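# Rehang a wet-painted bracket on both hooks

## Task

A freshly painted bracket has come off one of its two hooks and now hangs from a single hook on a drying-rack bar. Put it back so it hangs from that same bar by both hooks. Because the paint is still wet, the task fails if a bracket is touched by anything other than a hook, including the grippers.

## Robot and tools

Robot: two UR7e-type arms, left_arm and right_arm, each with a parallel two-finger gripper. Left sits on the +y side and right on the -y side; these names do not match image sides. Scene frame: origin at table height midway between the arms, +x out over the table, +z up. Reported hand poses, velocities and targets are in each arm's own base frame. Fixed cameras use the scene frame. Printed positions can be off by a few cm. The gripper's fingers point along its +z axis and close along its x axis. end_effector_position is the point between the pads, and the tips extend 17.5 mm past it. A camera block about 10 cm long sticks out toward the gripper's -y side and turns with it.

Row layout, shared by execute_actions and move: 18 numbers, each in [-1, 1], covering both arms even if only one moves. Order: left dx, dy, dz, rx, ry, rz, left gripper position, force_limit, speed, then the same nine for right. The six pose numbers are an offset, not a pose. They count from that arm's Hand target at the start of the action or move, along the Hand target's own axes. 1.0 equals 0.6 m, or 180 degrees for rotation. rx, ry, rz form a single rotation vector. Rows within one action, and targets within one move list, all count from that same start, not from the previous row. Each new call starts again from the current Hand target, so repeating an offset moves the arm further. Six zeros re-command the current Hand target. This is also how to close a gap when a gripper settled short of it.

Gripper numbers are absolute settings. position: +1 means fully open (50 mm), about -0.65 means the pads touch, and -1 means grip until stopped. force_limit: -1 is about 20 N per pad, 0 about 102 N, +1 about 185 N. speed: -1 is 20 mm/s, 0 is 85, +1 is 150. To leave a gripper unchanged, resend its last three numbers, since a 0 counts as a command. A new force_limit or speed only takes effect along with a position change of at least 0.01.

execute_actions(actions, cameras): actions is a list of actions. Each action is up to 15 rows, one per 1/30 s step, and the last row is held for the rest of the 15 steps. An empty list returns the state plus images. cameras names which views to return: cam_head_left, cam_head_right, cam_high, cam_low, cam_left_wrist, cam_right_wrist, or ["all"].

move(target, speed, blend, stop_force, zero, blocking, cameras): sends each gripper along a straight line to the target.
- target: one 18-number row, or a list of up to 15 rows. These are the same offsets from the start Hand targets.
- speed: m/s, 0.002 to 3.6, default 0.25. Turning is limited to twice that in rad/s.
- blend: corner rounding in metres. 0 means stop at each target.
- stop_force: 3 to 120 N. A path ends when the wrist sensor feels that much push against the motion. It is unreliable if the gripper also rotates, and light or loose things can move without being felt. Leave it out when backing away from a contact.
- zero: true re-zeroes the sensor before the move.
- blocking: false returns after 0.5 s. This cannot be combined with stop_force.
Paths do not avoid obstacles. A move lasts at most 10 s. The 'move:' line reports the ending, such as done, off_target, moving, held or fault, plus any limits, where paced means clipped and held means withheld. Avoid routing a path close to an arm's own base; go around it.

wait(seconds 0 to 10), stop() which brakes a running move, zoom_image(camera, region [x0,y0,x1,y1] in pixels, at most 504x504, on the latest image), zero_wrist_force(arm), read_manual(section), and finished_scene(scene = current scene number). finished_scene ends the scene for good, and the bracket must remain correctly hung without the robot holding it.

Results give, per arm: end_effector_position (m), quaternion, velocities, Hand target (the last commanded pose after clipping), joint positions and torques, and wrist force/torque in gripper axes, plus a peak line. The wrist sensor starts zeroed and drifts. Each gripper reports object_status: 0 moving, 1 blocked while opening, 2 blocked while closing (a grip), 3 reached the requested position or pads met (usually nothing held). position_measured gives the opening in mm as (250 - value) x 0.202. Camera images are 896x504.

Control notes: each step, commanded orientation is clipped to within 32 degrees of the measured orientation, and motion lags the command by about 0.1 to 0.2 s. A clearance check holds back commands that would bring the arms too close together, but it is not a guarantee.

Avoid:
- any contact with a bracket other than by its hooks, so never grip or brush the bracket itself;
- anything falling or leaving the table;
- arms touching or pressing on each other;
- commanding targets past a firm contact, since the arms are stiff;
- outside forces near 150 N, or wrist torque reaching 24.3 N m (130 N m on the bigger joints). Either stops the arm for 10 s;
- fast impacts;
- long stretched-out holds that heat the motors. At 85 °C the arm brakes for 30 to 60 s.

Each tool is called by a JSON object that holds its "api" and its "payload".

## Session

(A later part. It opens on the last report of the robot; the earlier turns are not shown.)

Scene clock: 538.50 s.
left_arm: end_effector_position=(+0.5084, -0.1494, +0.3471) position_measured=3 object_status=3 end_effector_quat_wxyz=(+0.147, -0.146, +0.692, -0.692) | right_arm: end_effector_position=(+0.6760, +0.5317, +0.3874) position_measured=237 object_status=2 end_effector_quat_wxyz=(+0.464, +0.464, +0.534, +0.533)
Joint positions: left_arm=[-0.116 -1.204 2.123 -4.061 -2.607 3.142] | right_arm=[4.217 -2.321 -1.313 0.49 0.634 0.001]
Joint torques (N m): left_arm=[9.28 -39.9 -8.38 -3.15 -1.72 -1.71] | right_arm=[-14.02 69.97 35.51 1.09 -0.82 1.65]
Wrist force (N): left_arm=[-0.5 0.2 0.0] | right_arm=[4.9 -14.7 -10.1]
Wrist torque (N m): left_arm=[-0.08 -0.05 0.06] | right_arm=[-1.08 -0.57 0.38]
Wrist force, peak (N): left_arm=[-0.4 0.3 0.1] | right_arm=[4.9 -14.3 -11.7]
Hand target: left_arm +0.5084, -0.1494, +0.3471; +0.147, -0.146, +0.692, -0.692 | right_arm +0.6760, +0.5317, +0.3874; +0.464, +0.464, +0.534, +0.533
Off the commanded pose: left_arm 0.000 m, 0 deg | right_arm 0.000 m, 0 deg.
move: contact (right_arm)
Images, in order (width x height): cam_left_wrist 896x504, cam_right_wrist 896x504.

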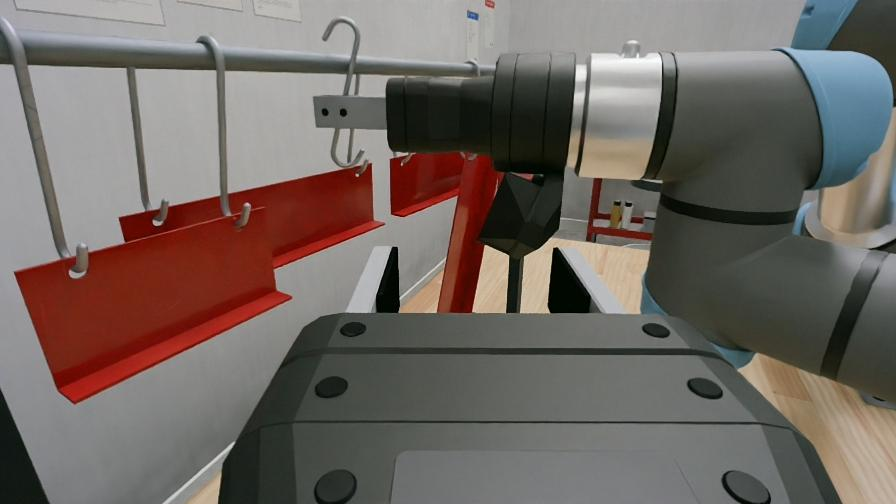

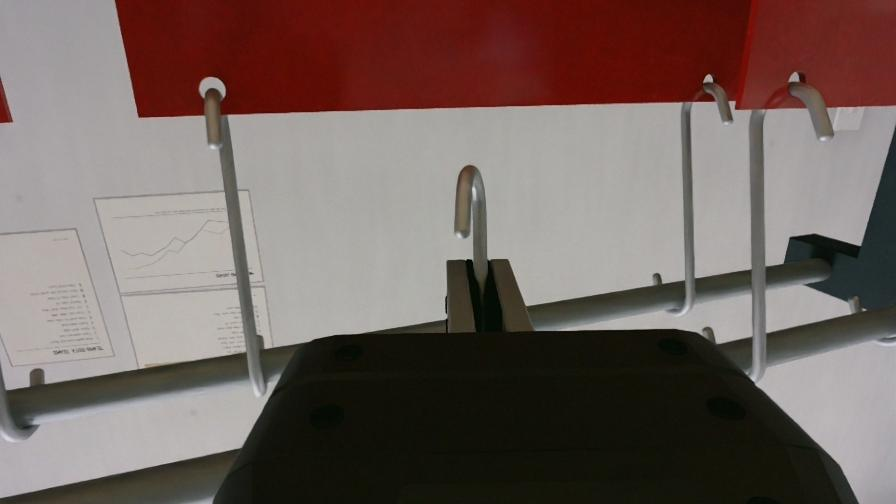

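{"api": "move", "payload": {"target": [0,0,0,0,0,0,1,1,1,0,0.005,-0.1,0,0,0,-1,-0.3,-0.8], "speed": 0.15, "cameras": ["cam_left_wrist","cam_right_wrist","cam_low"]}}

{"api": "zoom_image", "payload": {"camera": "cam_left_wrist", "region": [280, 0, 520, 200]}}

{"api": "zoom_image", "payload": {"camera": "cam_right_wrist", "region": [350, 100, 610, 340]}}

Scene clock: 548.63 s.
left_arm: end_effector_position=(+0.5084, -0.1494, +0.3471) position_measured=3 object_status=3 end_effector_quat_wxyz=(+0.147, -0.146, +0.692, -0.692) | right_arm: end_effector_position=(+0.6167, +0.5234, +0.3905) position_measured=237 object_status=2 end_effector_quat_wxyz=(+0.464, +0.464, +0.534, +0.533)
Joint positions: left_arm=[-0.116 -1.204 2.123 -4.061 -2.607 3.142] | right_arm=[4.298 -2.225 -1.477 0.558 0.554 0.002]
Joint torques (N m): left_arm=[9.23 -39.13 -8.79 -3.1 -1.67 -1.61] | right_arm=[12.27 60.24 16.85 3.81 -1.47 3.13]
Wrist force (N): left_arm=[-0.3 0.3 0.0] | right_arm=[1.0 -2.9 0.1]
Wrist torque (N m): left_arm=[-0.08 -0.08 0.06] | right_arm=[-0.53 -0.51 0.38]
Wrist force, peak (N): left_arm=[-0.6 0.0 0.2] | right_arm=[5.0 -15.1 -10.6]
Hand target: left_arm +0.5084, -0.1494, +0.3471; +0.147, -0.146, +0.692, -0.692 | right_arm +0.6166, +0.5234, +0.3905; +0.464, +0.464, +0.534, +0.533
Off the commanded pose: left_arm 0.000 m, 0 deg | right_arm 0.000 m, 0 deg.
move: done
Images, in order (width x height): cam_low 896x504, cam_left_wrist 896x504, cam_right_wrist 896x504.

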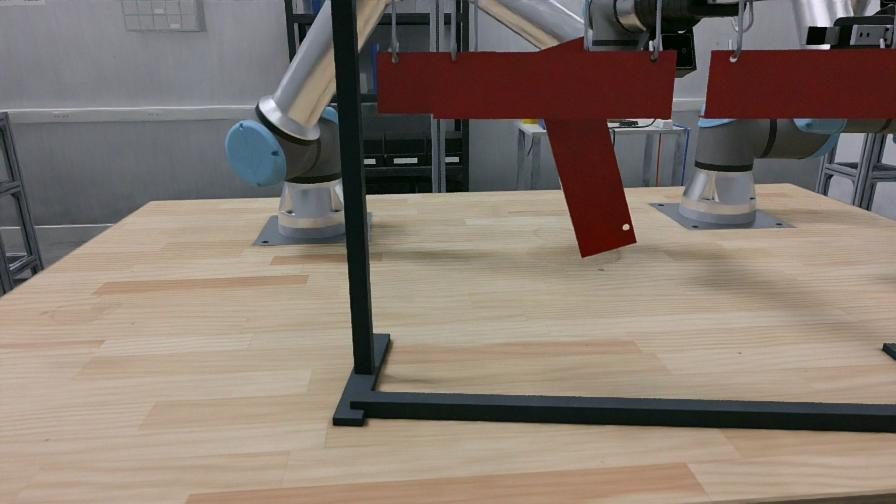

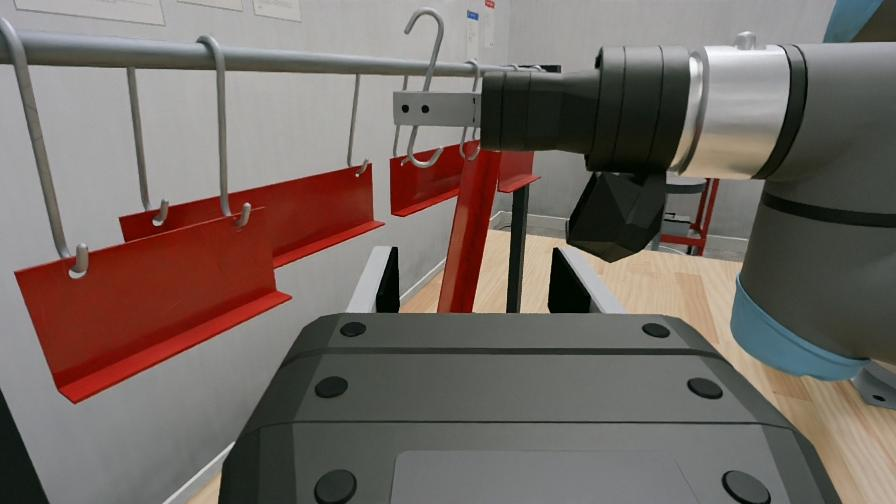

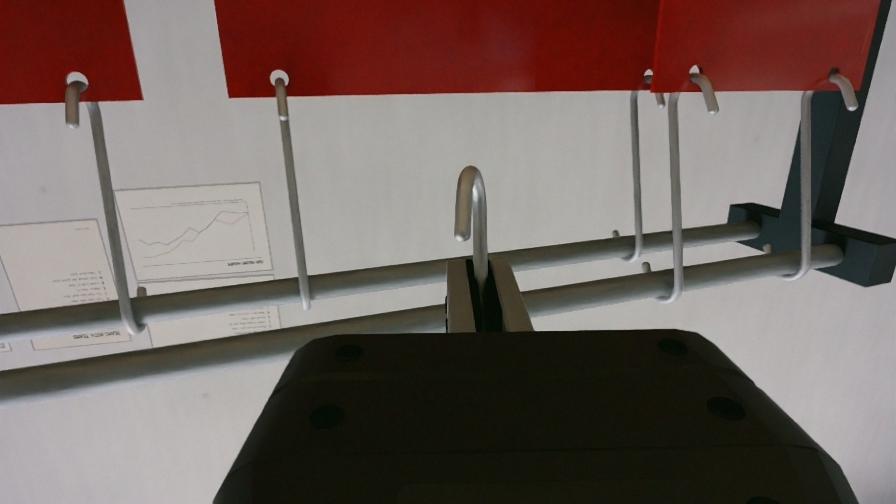

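Scaled by 2.100.

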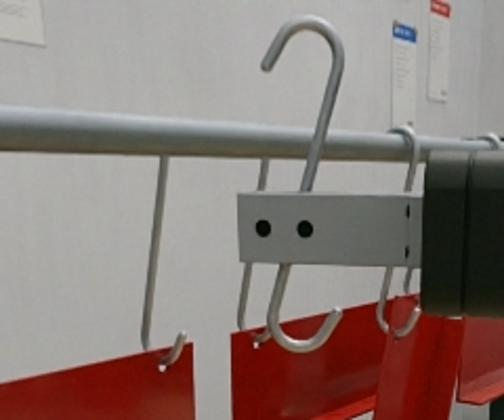

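Scaled by 1.938.

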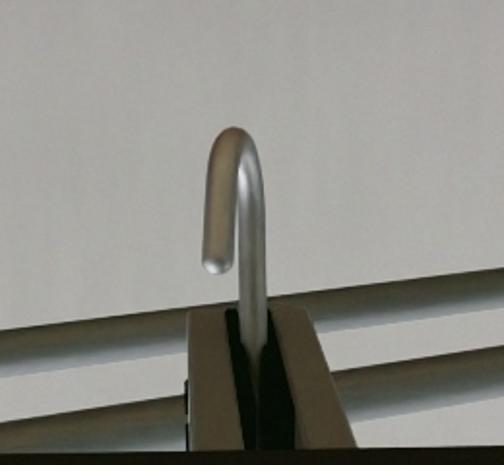

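{"api": "zoom_image", "payload": {"camera": "cam_low", "region": [560, 180, 660, 270]}}

{"api": "zoom_image", "payload": {"camera": "cam_low", "region": [370, 20, 690, 270]}}

Scaled by 5.040.

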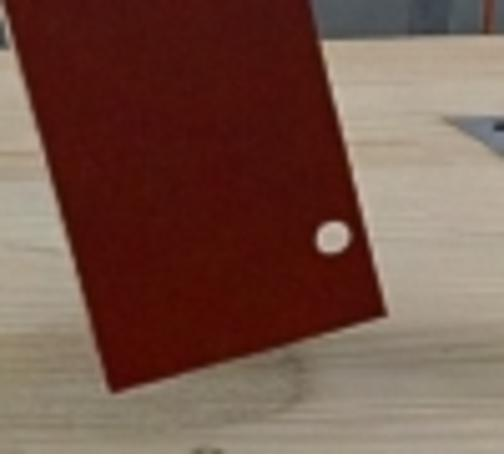

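Scaled by 1.575.

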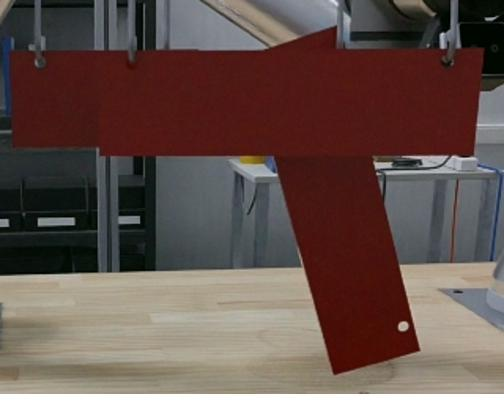

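{"api": "move", "payload": {"target": [[0,0,0,0,0,0,1,1,1,0.0168,0.0025,-0.0055,0.0442,-0.0887,0.0062,-1,-0.3,-0.8],[0,0,0,0,0,0,1,1,1,-0.0022,0.002,0.0835,0.0442,-0.0887,0.0062,-1,-0.3,-0.8]], "speed": 0.12, "blend": [0.005,0], "cameras": ["cam_left_wrist","cam_right_wrist"]}}

{"api": "zoom_image", "payload": {"camera": "cam_left_wrist", "region": [280, 0, 520, 200]}}

Scene clock: 890.87 s.
left_arm: end_effector_position=(+0.5084, -0.1494, +0.3471) position_measured=3 object_status=3 end_effector_quat_wxyz=(+0.147, -0.146, +0.692, -0.692) | right_arm: end_effector_position=(+0.6663, +0.5290, +0.3916) position_measured=237 object_status=2 end_effector_quat_wxyz=(+0.495, +0.570, +0.496, +0.430)
Joint positions: left_arm=[-0.116 -1.204 2.123 -4.061 -2.607 3.142] | right_arm=[4.274 -2.286 -1.234 -0.071 0.329 0.427]
Joint torques (N m): left_arm=[9.09 -39.64 -9.17 -3.06 -1.63 -1.49] | right_arm=[-12.95 51.98 32.28 4.66 0.6 -2.81]
Wrist force (N): left_arm=[0.0 -0.1 0.0] | right_arm=[1.3 -2.3 0.2]
Wrist torque (N m): left_arm=[-0.10 -0.11 0.06] | right_arm=[-0.43 -0.47 0.48]
Wrist force, peak (N): left_arm=[-0.3 0.5 0.0] | right_arm=[1.6 -2.9 -0.5]
Hand target: left_arm +0.5084, -0.1494, +0.3471; +0.147, -0.146, +0.692, -0.692 | right_arm +0.6664, +0.5290, +0.3916; +0.495, +0.570, +0.496, +0.430
Off the commanded pose: left_arm 0.000 m, 0 deg | right_arm 0.000 m, 0 deg.
move: done
Images, in order (width x height): cam_left_wrist 896x504, cam_right_wrist 896x504.

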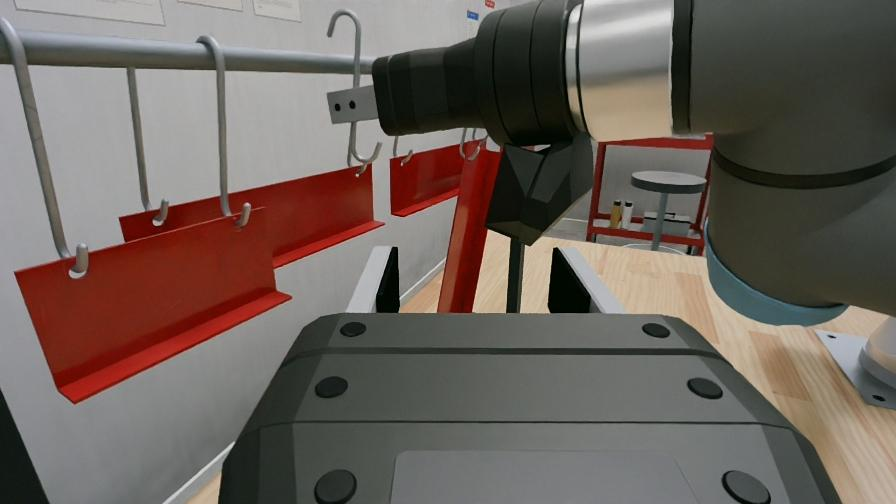

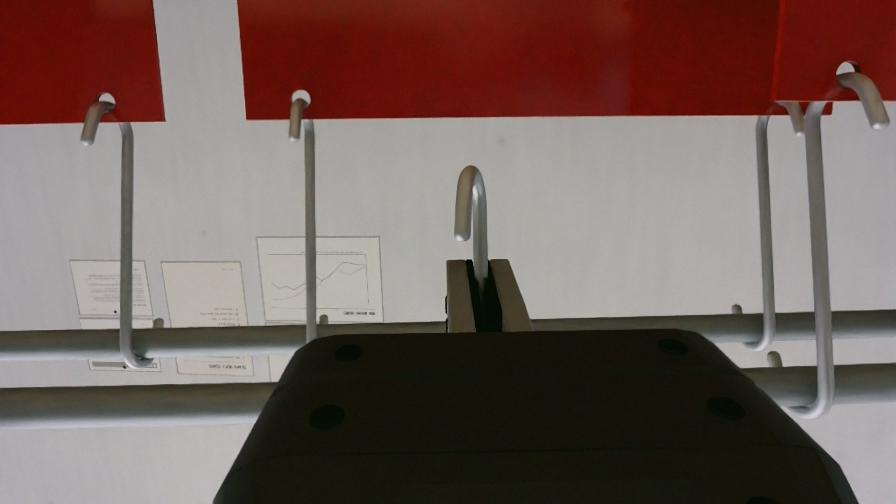

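Scaled by 2.100.

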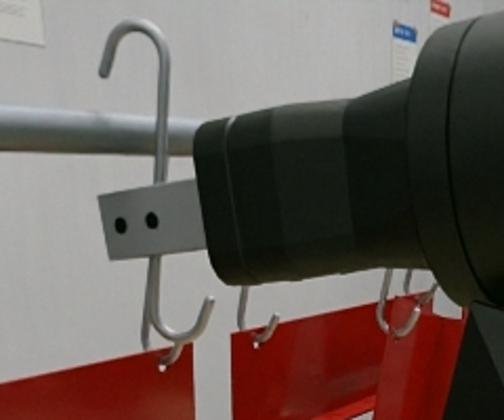

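{"api": "move", "payload": {"target": [0,0,0,0,0,0,1,1,1,0.0002,-0.0315,0.0105,0,0,0,-1,-0.3,-0.8], "speed": 0.04, "stop_force": 8, "cameras": ["cam_left_wrist","cam_right_wrist"]}}

{"api": "zoom_image", "payload": {"camera": "cam_left_wrist", "region": [280, 0, 520, 200]}}

Scene clock: 898.80 s.
left_arm: end_effector_position=(+0.5084, -0.1494, +0.3471) position_measured=3 object_status=3 end_effector_quat_wxyz=(+0.147, -0.146, +0.692, -0.692) | right_arm: end_effector_position=(+0.6700, +0.5286, +0.3720) position_measured=237 object_status=2 end_effector_quat_wxyz=(+0.495, +0.570, +0.496, +0.430)
Joint positions: left_arm=[-0.116 -1.204 2.123 -4.061 -2.607 3.142] | right_arm=[4.269 -2.311 -1.245 -0.029 0.334 0.42]
Joint torques (N m): left_arm=[8.01 -39.24 -9.99 -3.12 -1.69 -1.44] | right_arm=[-13.82 51.85 17.84 4.77 0.63 -2.84]
Wrist force (N): left_arm=[-0.1 0.1 0.1] | right_arm=[1.3 -2.4 0.3]
Wrist torque (N m): left_arm=[-0.07 -0.12 0.06] | right_arm=[-0.43 -0.51 0.48]
Wrist force, peak (N): left_arm=[-0.5 0.3 0.0] | right_arm=[1.2 -3.0 0.4]
Hand target: left_arm +0.5084, -0.1494, +0.3471; +0.147, -0.146, +0.692, -0.692 | right_arm +0.6700, +0.5286, +0.3720; +0.495, +0.570, +0.496, +0.430
Off the commanded pose: left_arm 0.000 m, 0 deg | right_arm 0.000 m, 0 deg.
move: done
Images, in order (width x height): cam_left_wrist 896x504, cam_right_wrist 896x504.

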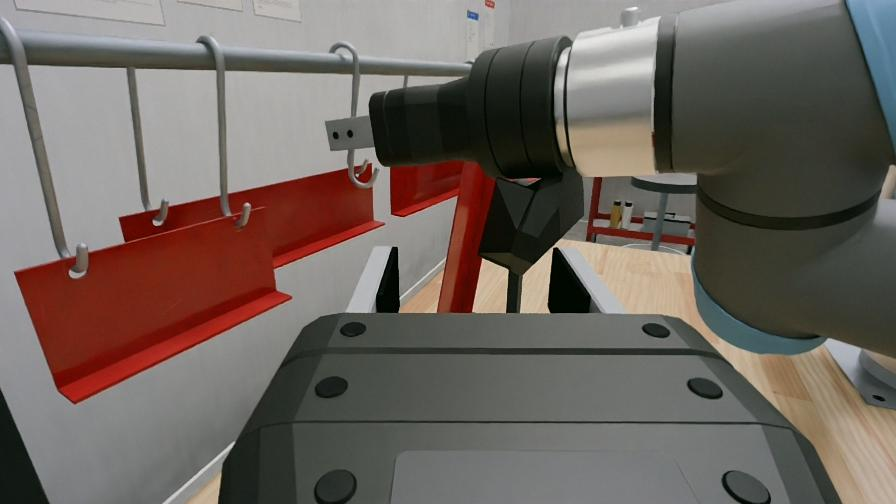

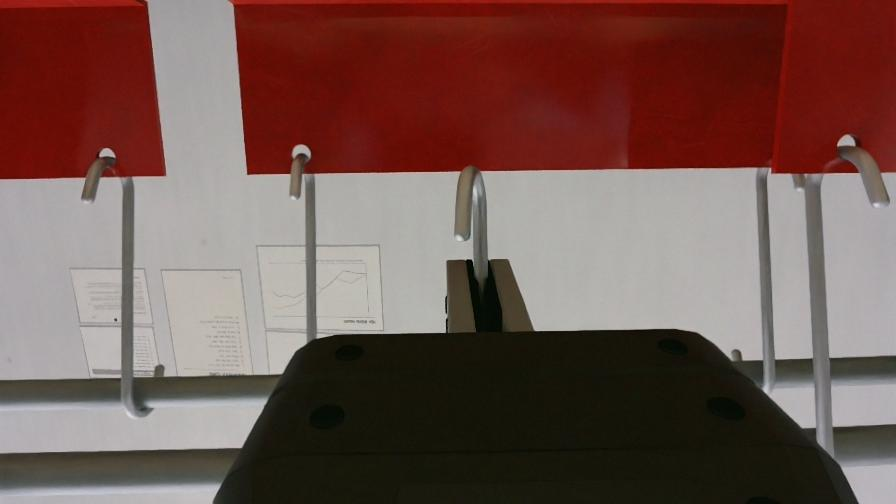

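Scaled by 2.100.

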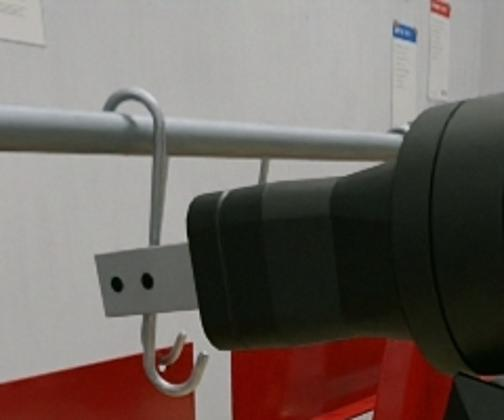

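{"api": "move", "payload": {"target": [0,0,0,0,0,0,1,1,1,0,-0.00825,0.0012,0,0,0,-1,-0.3,-0.8], "speed": 0.02, "stop_force": 5, "cameras": ["cam_left_wrist"]}}

{"api": "zoom_image", "payload": {"camera": "cam_left_wrist", "region": [280, 0, 520, 200]}}

Scene clock: 903.90 s.
left_arm: end_effector_position=(+0.5084, -0.1494, +0.3471) position_measured=3 object_status=3 end_effector_quat_wxyz=(+0.147, -0.146, +0.692, -0.692) | right_arm: end_effector_position=(+0.6700, +0.5286, +0.3691) position_measured=237 object_status=2 end_effector_quat_wxyz=(+0.495, +0.570, +0.496, +0.430)
Joint positions: left_arm=[-0.116 -1.204 2.123 -4.061 -2.607 3.142] | right_arm=[4.269 -2.314 -1.248 -0.023 0.334 0.42]
Joint torques (N m): left_arm=[8.49 -39.05 -10.95 -3.02 -1.66 -1.26] | right_arm=[-8.78 65.09 32.78 -0.41 0.27 0.01]
Wrist force (N): left_arm=[-0.3 0.2 0.0] | right_arm=[1.1 -1.6 3.9]
Wrist torque (N m): left_arm=[-0.08 -0.07 0.06] | right_arm=[-0.25 -0.46 0.48]
Wrist force, peak (N): left_arm=[-0.4 0.3 0.3] | right_arm=[1.6 4.8 4.7]
Hand target: left_arm +0.5084, -0.1494, +0.3471; +0.147, -0.146, +0.692, -0.692 | right_arm +0.6700, +0.5286, +0.3691; +0.495, +0.570, +0.496, +0.430 (not the last commanded pose)
Off the commanded pose: left_arm 0.000 m, 0 deg | right_arm 0.002 m, 0 deg.
move: contact (right_arm)
Images, in order (width x height): cam_left_wrist 896x504.

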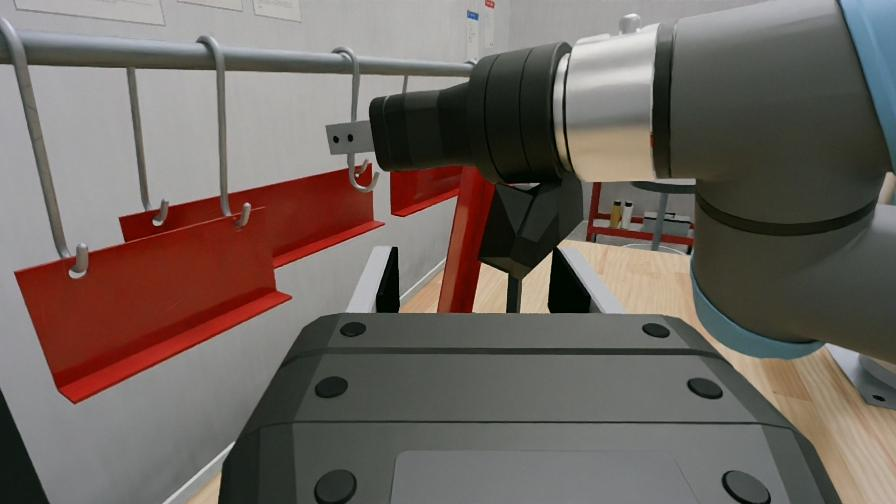

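Scaled by 2.100.

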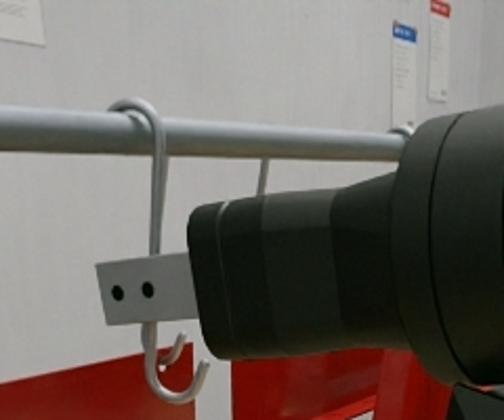

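{"api": "move", "payload": {"target": [[0,0,0,0,0,0,1,1,1,0,0,0,0,0,0,1,0,-0.5],[0,0,0,0,0,0,1,1,1,0,0,-0.075,0,0,0,1,0,-0.5],[0,0,0,0,0,0,1,1,1,-0.0305,0.0195,-0.0903,0.0326,0.1233,-0.0543,1,0,-0.5]], "speed": 0.15, "blend": [0,0.01,0], "cameras": ["cam_left_wrist","cam_right_wrist"]}}

{"api": "zoom_image", "payload": {"camera": "cam_left_wrist", "region": [280, 0, 520, 200]}}

{"api": "zoom_image", "payload": {"camera": "cam_right_wrist", "region": [350, 60, 650, 340]}}

Scene clock: 939.87 s.
left_arm: end_effector_position=(+0.5084, -0.1494, +0.3471) position_measured=3 object_status=3 end_effector_quat_wxyz=(+0.147, -0.146, +0.692, -0.692) | right_arm: end_effector_position=(+0.6159, +0.5178, +0.3883) position_measured=3 object_status=3 end_effector_quat_wxyz=(+0.396, +0.457, +0.649, +0.462)
Joint positions: left_arm=[-0.116 -1.204 2.123 -4.061 -2.607 3.142] | right_arm=[4.254 -2.028 -1.591 0.084 0.746 0.201]
Joint torques (N m): left_arm=[8.29 -38.72 -11.32 -3.06 -1.63 -1.28] | right_arm=[-13.8 52.99 17.76 5.36 0.9 -2.79]
Wrist force (N): left_arm=[-0.2 0.1 0.1] | right_arm=[0.9 -2.0 0.2]
Wrist torque (N m): left_arm=[-0.09 -0.09 0.06] | right_arm=[-0.40 -0.41 0.46]
Wrist force, peak (N): left_arm=[-0.4 0.4 0.2] | right_arm=[1.3 -2.1 4.1]
Hand target: left_arm +0.5084, -0.1494, +0.3471; +0.147, -0.146, +0.692, -0.692 | right_arm +0.6159, +0.5177, +0.3883; +0.396, +0.457, +0.649, +0.462
Off the commanded pose: left_arm 0.000 m, 0 deg | right_arm 0.000 m, 0 deg.
move: done
Images, in order (width x height): cam_left_wrist 896x504, cam_right_wrist 896x504.

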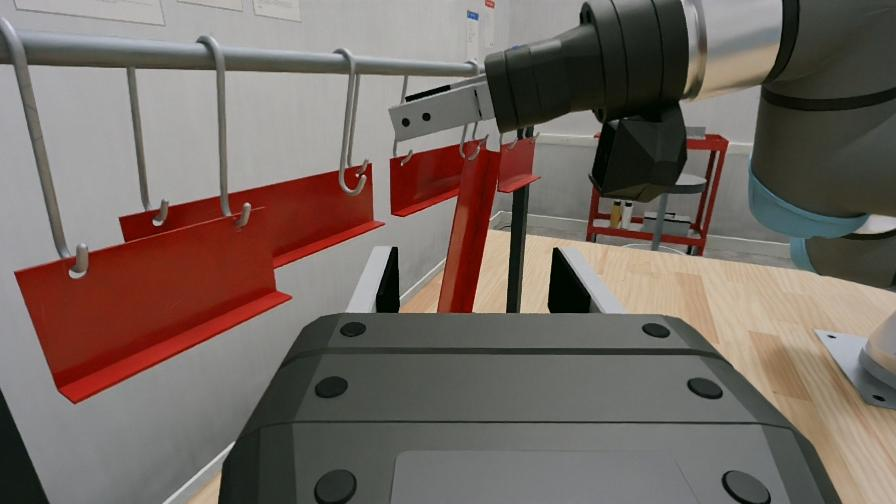

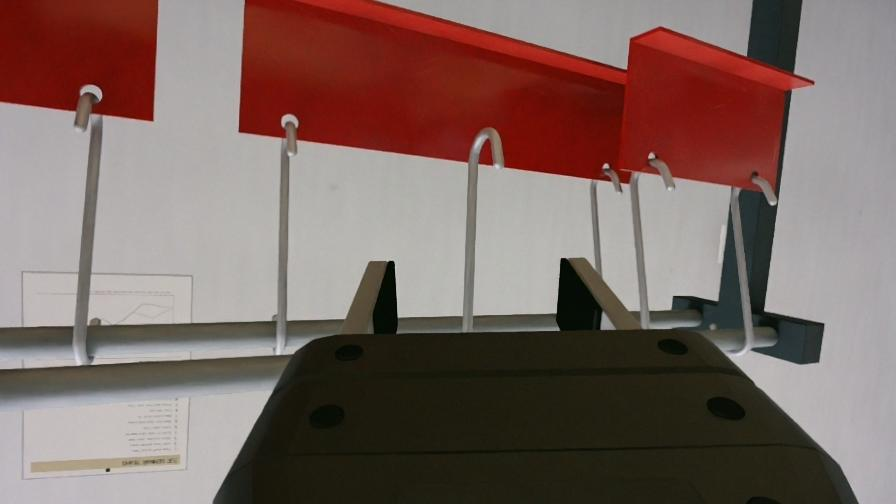

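Scaled by 2.100.

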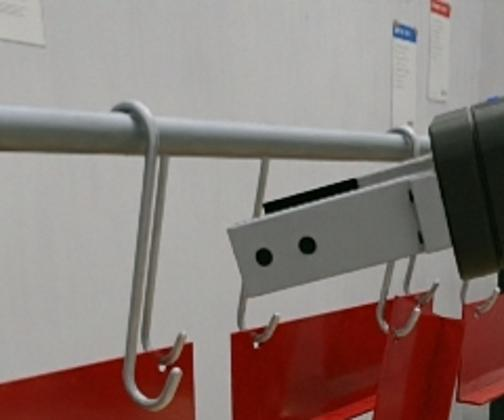

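Scaled by 1.680.

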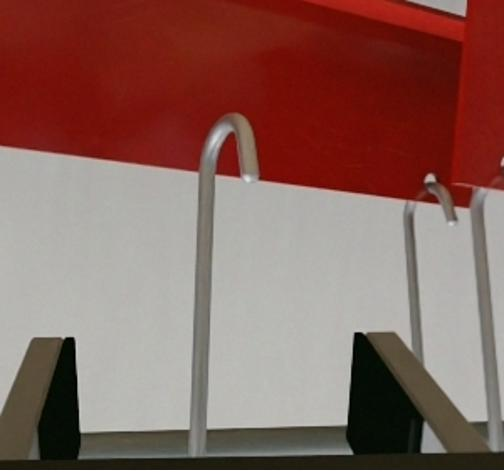

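{"api": "move", "payload": {"target": [[0,0,0,0,0,0,1,1,1,0,0,0.1,0,0,0,1,0,-0.5],[0,0,0,0,0,0,1,1,1,0,0,0.1,0,0,0,-1,0.2,-0.7]], "speed": 0.12, "cameras": ["cam_left_wrist","cam_right_wrist"]}}

{"api": "zoom_image", "payload": {"camera": "cam_left_wrist", "region": [280, 0, 520, 200]}}

{"api": "zoom_image", "payload": {"camera": "cam_right_wrist", "region": [400, 100, 560, 340]}}

Scene clock: 951.33 s.
left_arm: end_effector_position=(+0.5084, -0.1494, +0.3471) position_measured=3 object_status=3 end_effector_quat_wxyz=(+0.147, -0.146, +0.692, -0.692) | right_arm: end_effector_position=(+0.6721, +0.5320, +0.3727) position_measured=240 object_status=2 end_effector_quat_wxyz=(+0.396, +0.457, +0.649, +0.462)
Joint positions: left_arm=[-0.116 -1.204 2.123 -4.061 -2.607 3.142] | right_arm=[4.183 -2.154 -1.437 0.083 0.813 0.163]
Joint torques (N m): left_arm=[7.44 -38.05 -12.56 -2.93 -1.67 -0.93] | right_arm=[-13.35 45.99 31.94 0.35 0.82 -2.87]
Wrist force (N): left_arm=[-0.2 0.1 -0.1] | right_arm=[1.2 -2.0 0.2]
Wrist torque (N m): left_arm=[-0.10 -0.09 0.06] | right_arm=[-0.43 -0.42 0.46]
Wrist force, peak (N): left_arm=[-0.5 0.3 0.1] | right_arm=[1.1 -2.2 0.9]
Hand target: left_arm +0.5084, -0.1494, +0.3471; +0.147, -0.146, +0.692, -0.692 | right_arm +0.6721, +0.5320, +0.3727; +0.396, +0.457, +0.649, +0.462
Off the commanded pose: left_arm 0.000 m, 0 deg | right_arm 0.000 m, 0 deg.
move: done
Images, in order (width x height): cam_left_wrist 896x504, cam_right_wrist 896x504.

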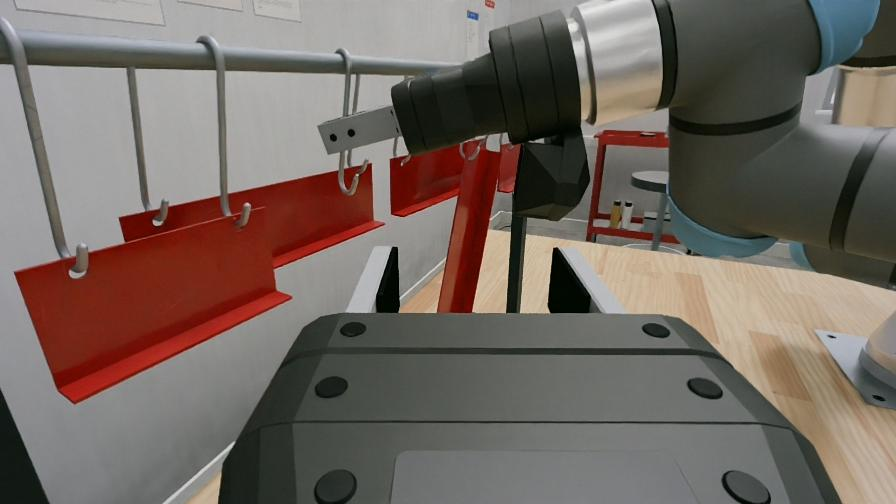

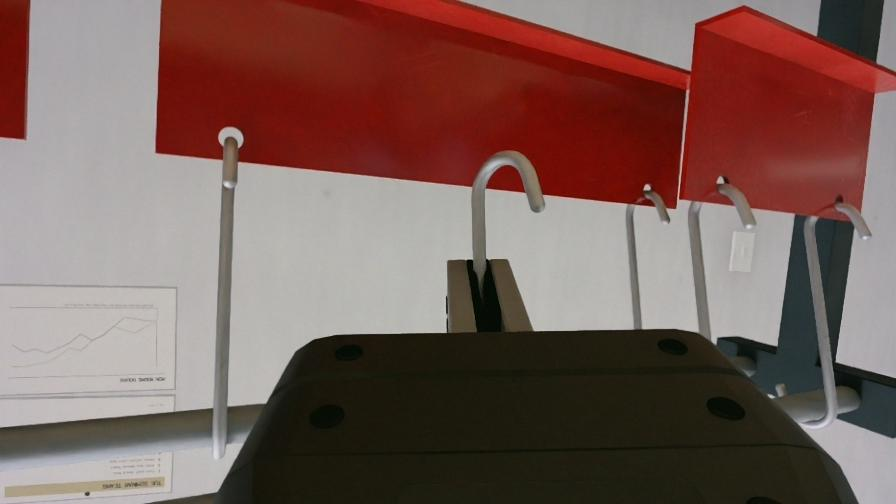

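Scaled by 2.100.

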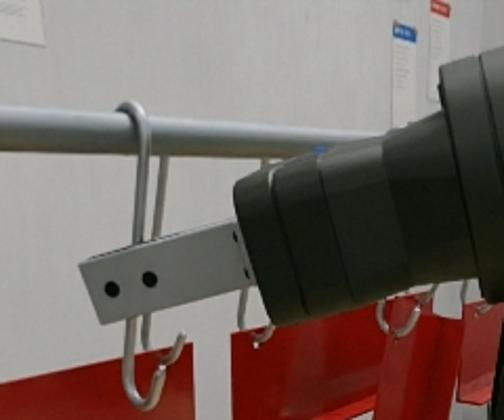

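Scaled by 2.100.

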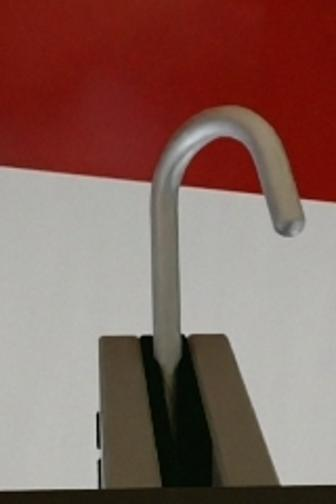

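{"api": "move", "payload": {"target": [[0,0,0,0,0,0,1,1,1,0,0.0325,-0.017,0,0,0,-1,0.2,-0.7],[0,0,0,0,0,0,1,1,1,0.0332,0.018,-0.0827,0,0,0,-1,0.2,-0.7]], "speed": [0.05,0.12], "stop_force": 10, "cameras": ["cam_left_wrist","cam_right_wrist"]}}

{"api": "zoom_image", "payload": {"camera": "cam_left_wrist", "region": [280, 0, 520, 200]}}

{"api": "zoom_image", "payload": {"camera": "cam_right_wrist", "region": [400, 100, 560, 340]}}

Scene clock: 1060.93 s.
left_arm: end_effector_position=(+0.5084, -0.1494, +0.3471) position_measured=3 object_status=3 end_effector_quat_wxyz=(+0.147, -0.146, +0.692, -0.692) | right_arm: end_effector_position=(+0.6227, +0.5410, +0.3942) position_measured=240 object_status=2 end_effector_quat_wxyz=(+0.396, +0.457, +0.649, +0.462)
Joint positions: left_arm=[-0.116 -1.204 2.123 -4.061 -2.607 3.142] | right_arm=[4.261 -2.07 -1.509 0.041 0.74 0.205]
Joint torques (N m): left_arm=[7.39 -37.77 -13.8 -2.91 -1.61 -0.85] | right_arm=[12.37 55.85 18.15 0.3 -2.15 2.84]
Wrist force (N): left_arm=[-0.3 -0.2 0.1] | right_arm=[0.9 -1.9 0.4]
Wrist torque (N m): left_arm=[-0.12 -0.07 0.06] | right_arm=[-0.37 -0.41 0.34]
Wrist force, peak (N): left_arm=[-0.4 0.3 -0.1] | right_arm=[1.4 -2.9 0.5]
Hand target: left_arm +0.5084, -0.1494, +0.3471; +0.147, -0.146, +0.692, -0.692 | right_arm +0.6227, +0.5410, +0.3942; +0.396, +0.457, +0.649, +0.462
Off the commanded pose: left_arm 0.000 m, 0 deg | right_arm 0.000 m, 0 deg.
move: done
Images, in order (width x height): cam_left_wrist 896x504, cam_right_wrist 896x504.

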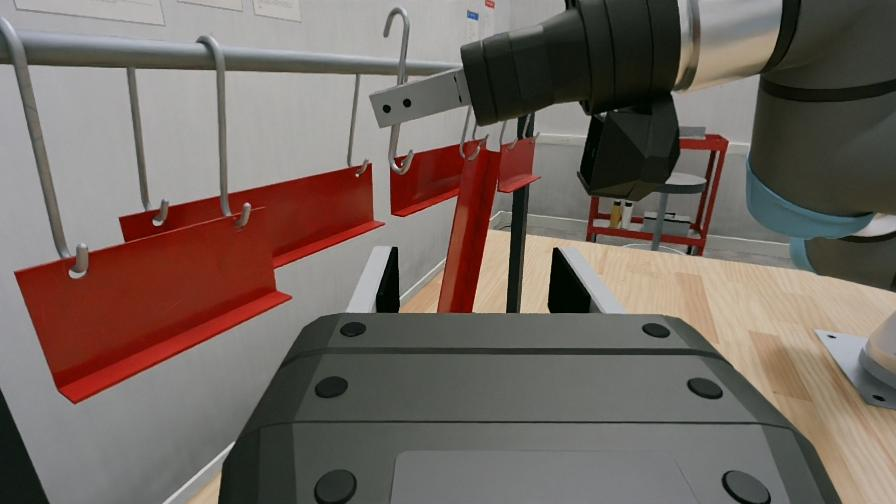

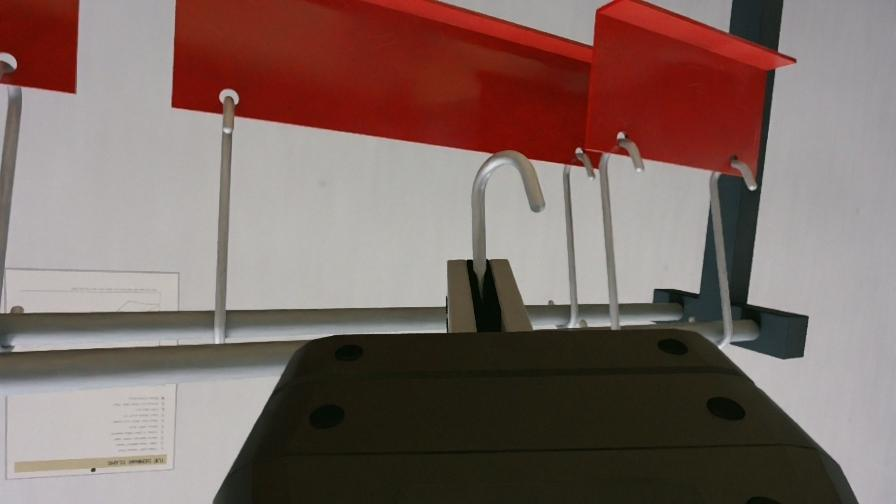

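Scaled by 2.100.

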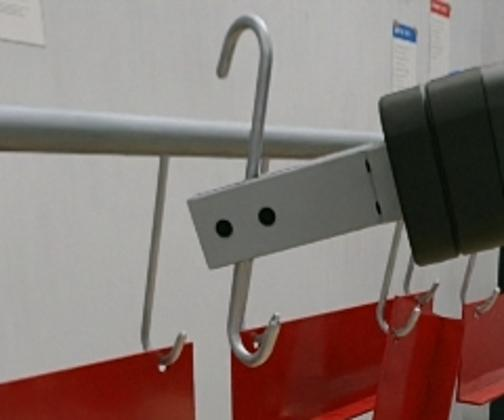

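Scaled by 2.100.

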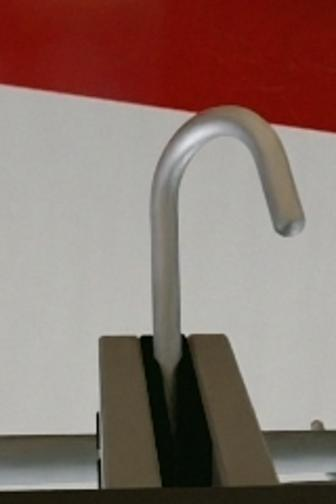

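{"api": "move", "payload": {"target": [0.0602,0.1833,0.1572,-0.0776,-0.0498,-0.0061,1,1,1,-0.0975,-0.3967,0.0873,0.0838,0.0375,-0.4917,-1,0.2,-0.7], "speed": 0.25, "cameras": ["cam_left_wrist","cam_right_wrist","cam_low","cam_high"]}}

{"api": "zoom_image", "payload": {"camera": "cam_left_wrist", "region": [340, 80, 620, 320]}}

{"api": "zoom_image", "payload": {"camera": "cam_low", "region": [560, 120, 760, 280]}}

Scene clock: 1098.17 s.
left_arm: end_effector_position=(+0.5139, -0.2502, +0.2371) position_measured=3 object_status=3 end_effector_quat_wxyz=(+0.175, -0.223, +0.756, -0.590) | right_arm: end_effector_position=(+0.6333, +0.4603, +0.1571) position_measured=240 object_status=2 end_effector_quat_wxyz=(+0.512, -0.106, +0.852, -0.001)
Joint positions: left_arm=[-0.464 -1.192 2.315 -3.983 -2.085 3.284] | right_arm=[4.184 -2.216 -1.782 0.127 0.794 -1.137]
Joint torques (N m): left_arm=[-11.8 -16.27 -4.71 -1.31 1.37 -1.84] | right_arm=[-13.45 43.95 13.07 6 -2.83 -2.69]
Wrist force (N): left_arm=[-0.1 -0.3 0.0] | right_arm=[-1.1 -1.0 0.3]
Wrist torque (N m): left_arm=[-0.09 -0.03 0.11] | right_arm=[-0.15 0.07 -0.06]
Wrist force, peak (N): left_arm=[-0.5 0.5 0.0] | right_arm=[2.0 -1.8 0.0]
Hand target: left_arm +0.5139, -0.2503, +0.2371; +0.175, -0.223, +0.756, -0.590 | right_arm +0.6333, +0.4603, +0.1571; +0.512, -0.106, +0.852, -0.001
Off the commanded pose: left_arm 0.000 m, 0 deg | right_arm 0.000 m, 0 deg.
move: done
Images, in order (width x height): cam_high 896x504, cam_low 896x504, cam_left_wrist 896x504, cam_right_wrist 896x504.

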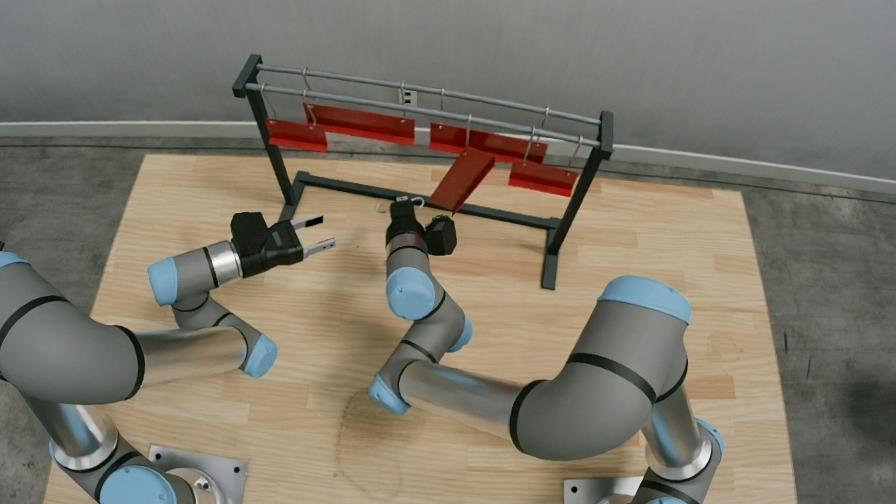

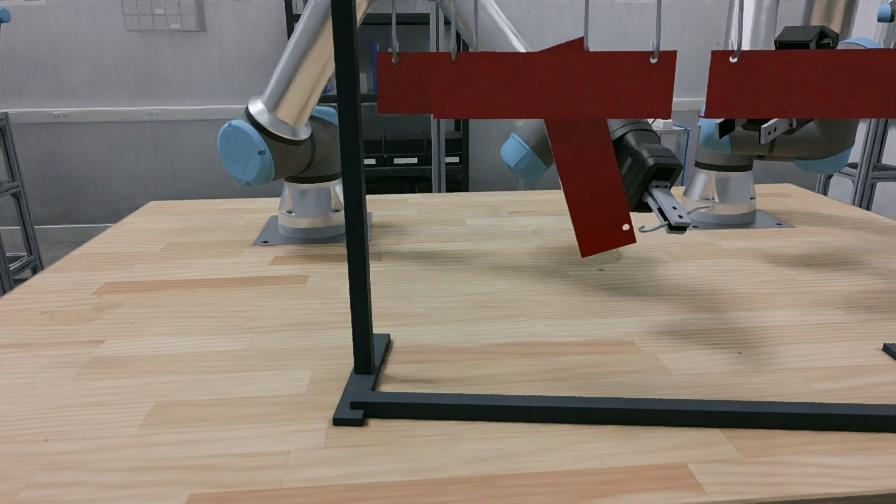

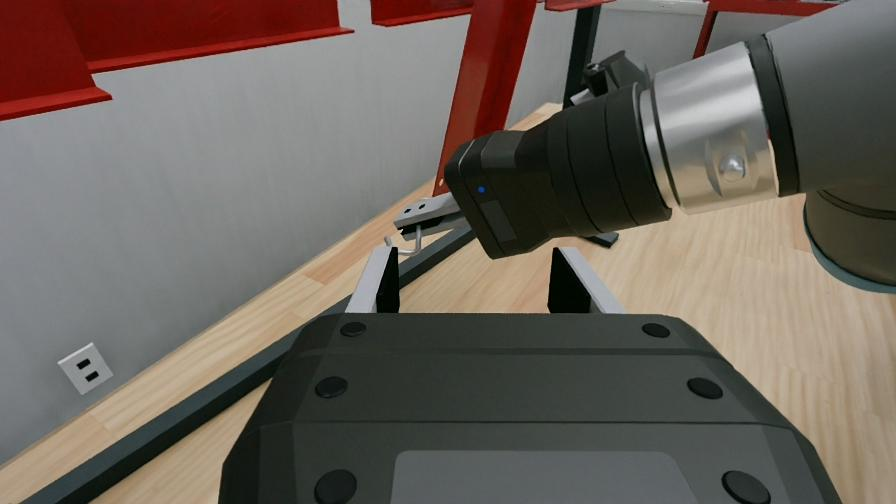

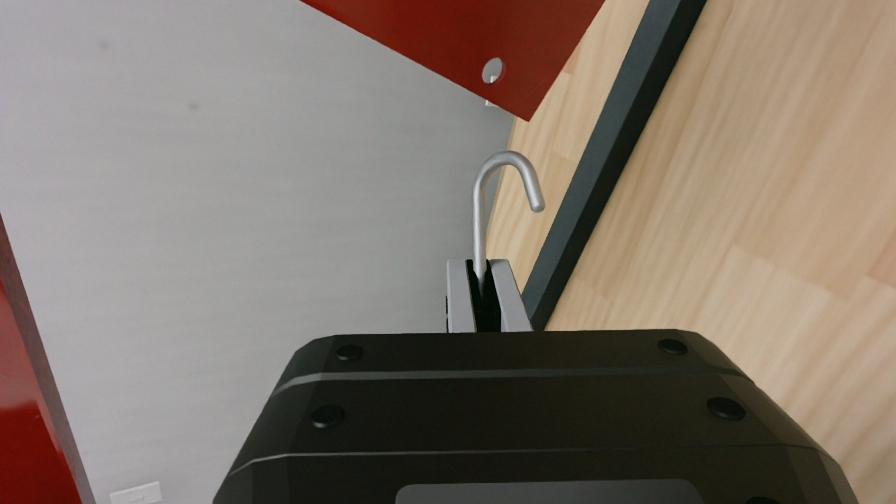

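Scaled by 1.800.

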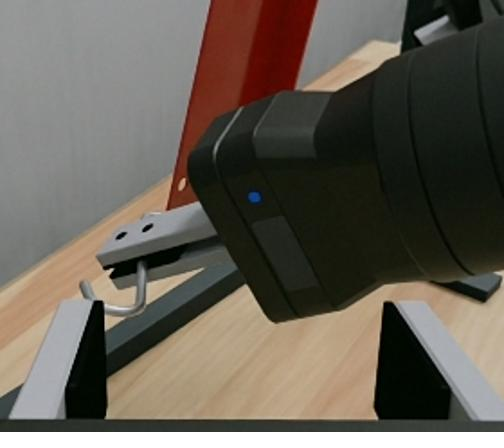

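Scaled by 2.520.

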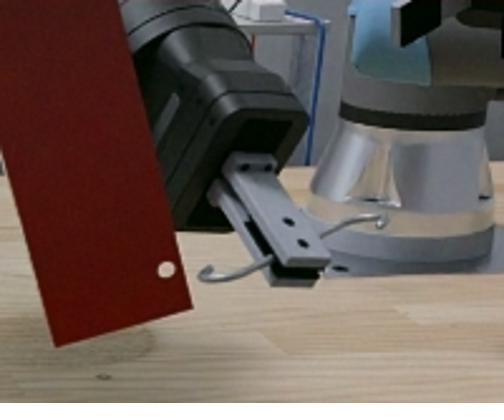

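{"api": "zoom_image", "payload": {"camera": "cam_right_wrist", "region": [440, 20, 600, 280]}}

{"api": "zoom_image", "payload": {"camera": "cam_low", "region": [600, 180, 730, 260]}}

{"api": "zoom_image", "payload": {"camera": "cam_left_wrist", "region": [380, 140, 500, 260]}}

Scaled by 1.938.

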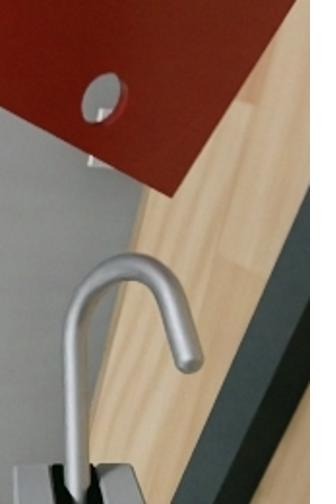

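Scaled by 3.877.

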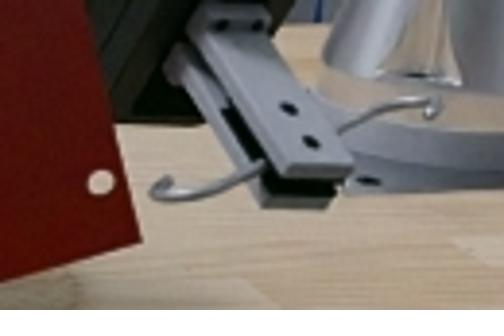

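Scaled by 4.200.

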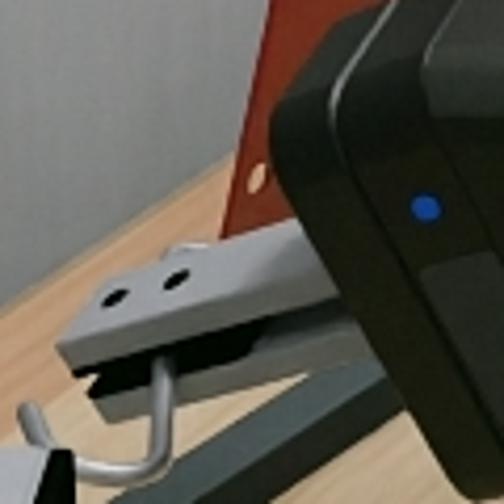

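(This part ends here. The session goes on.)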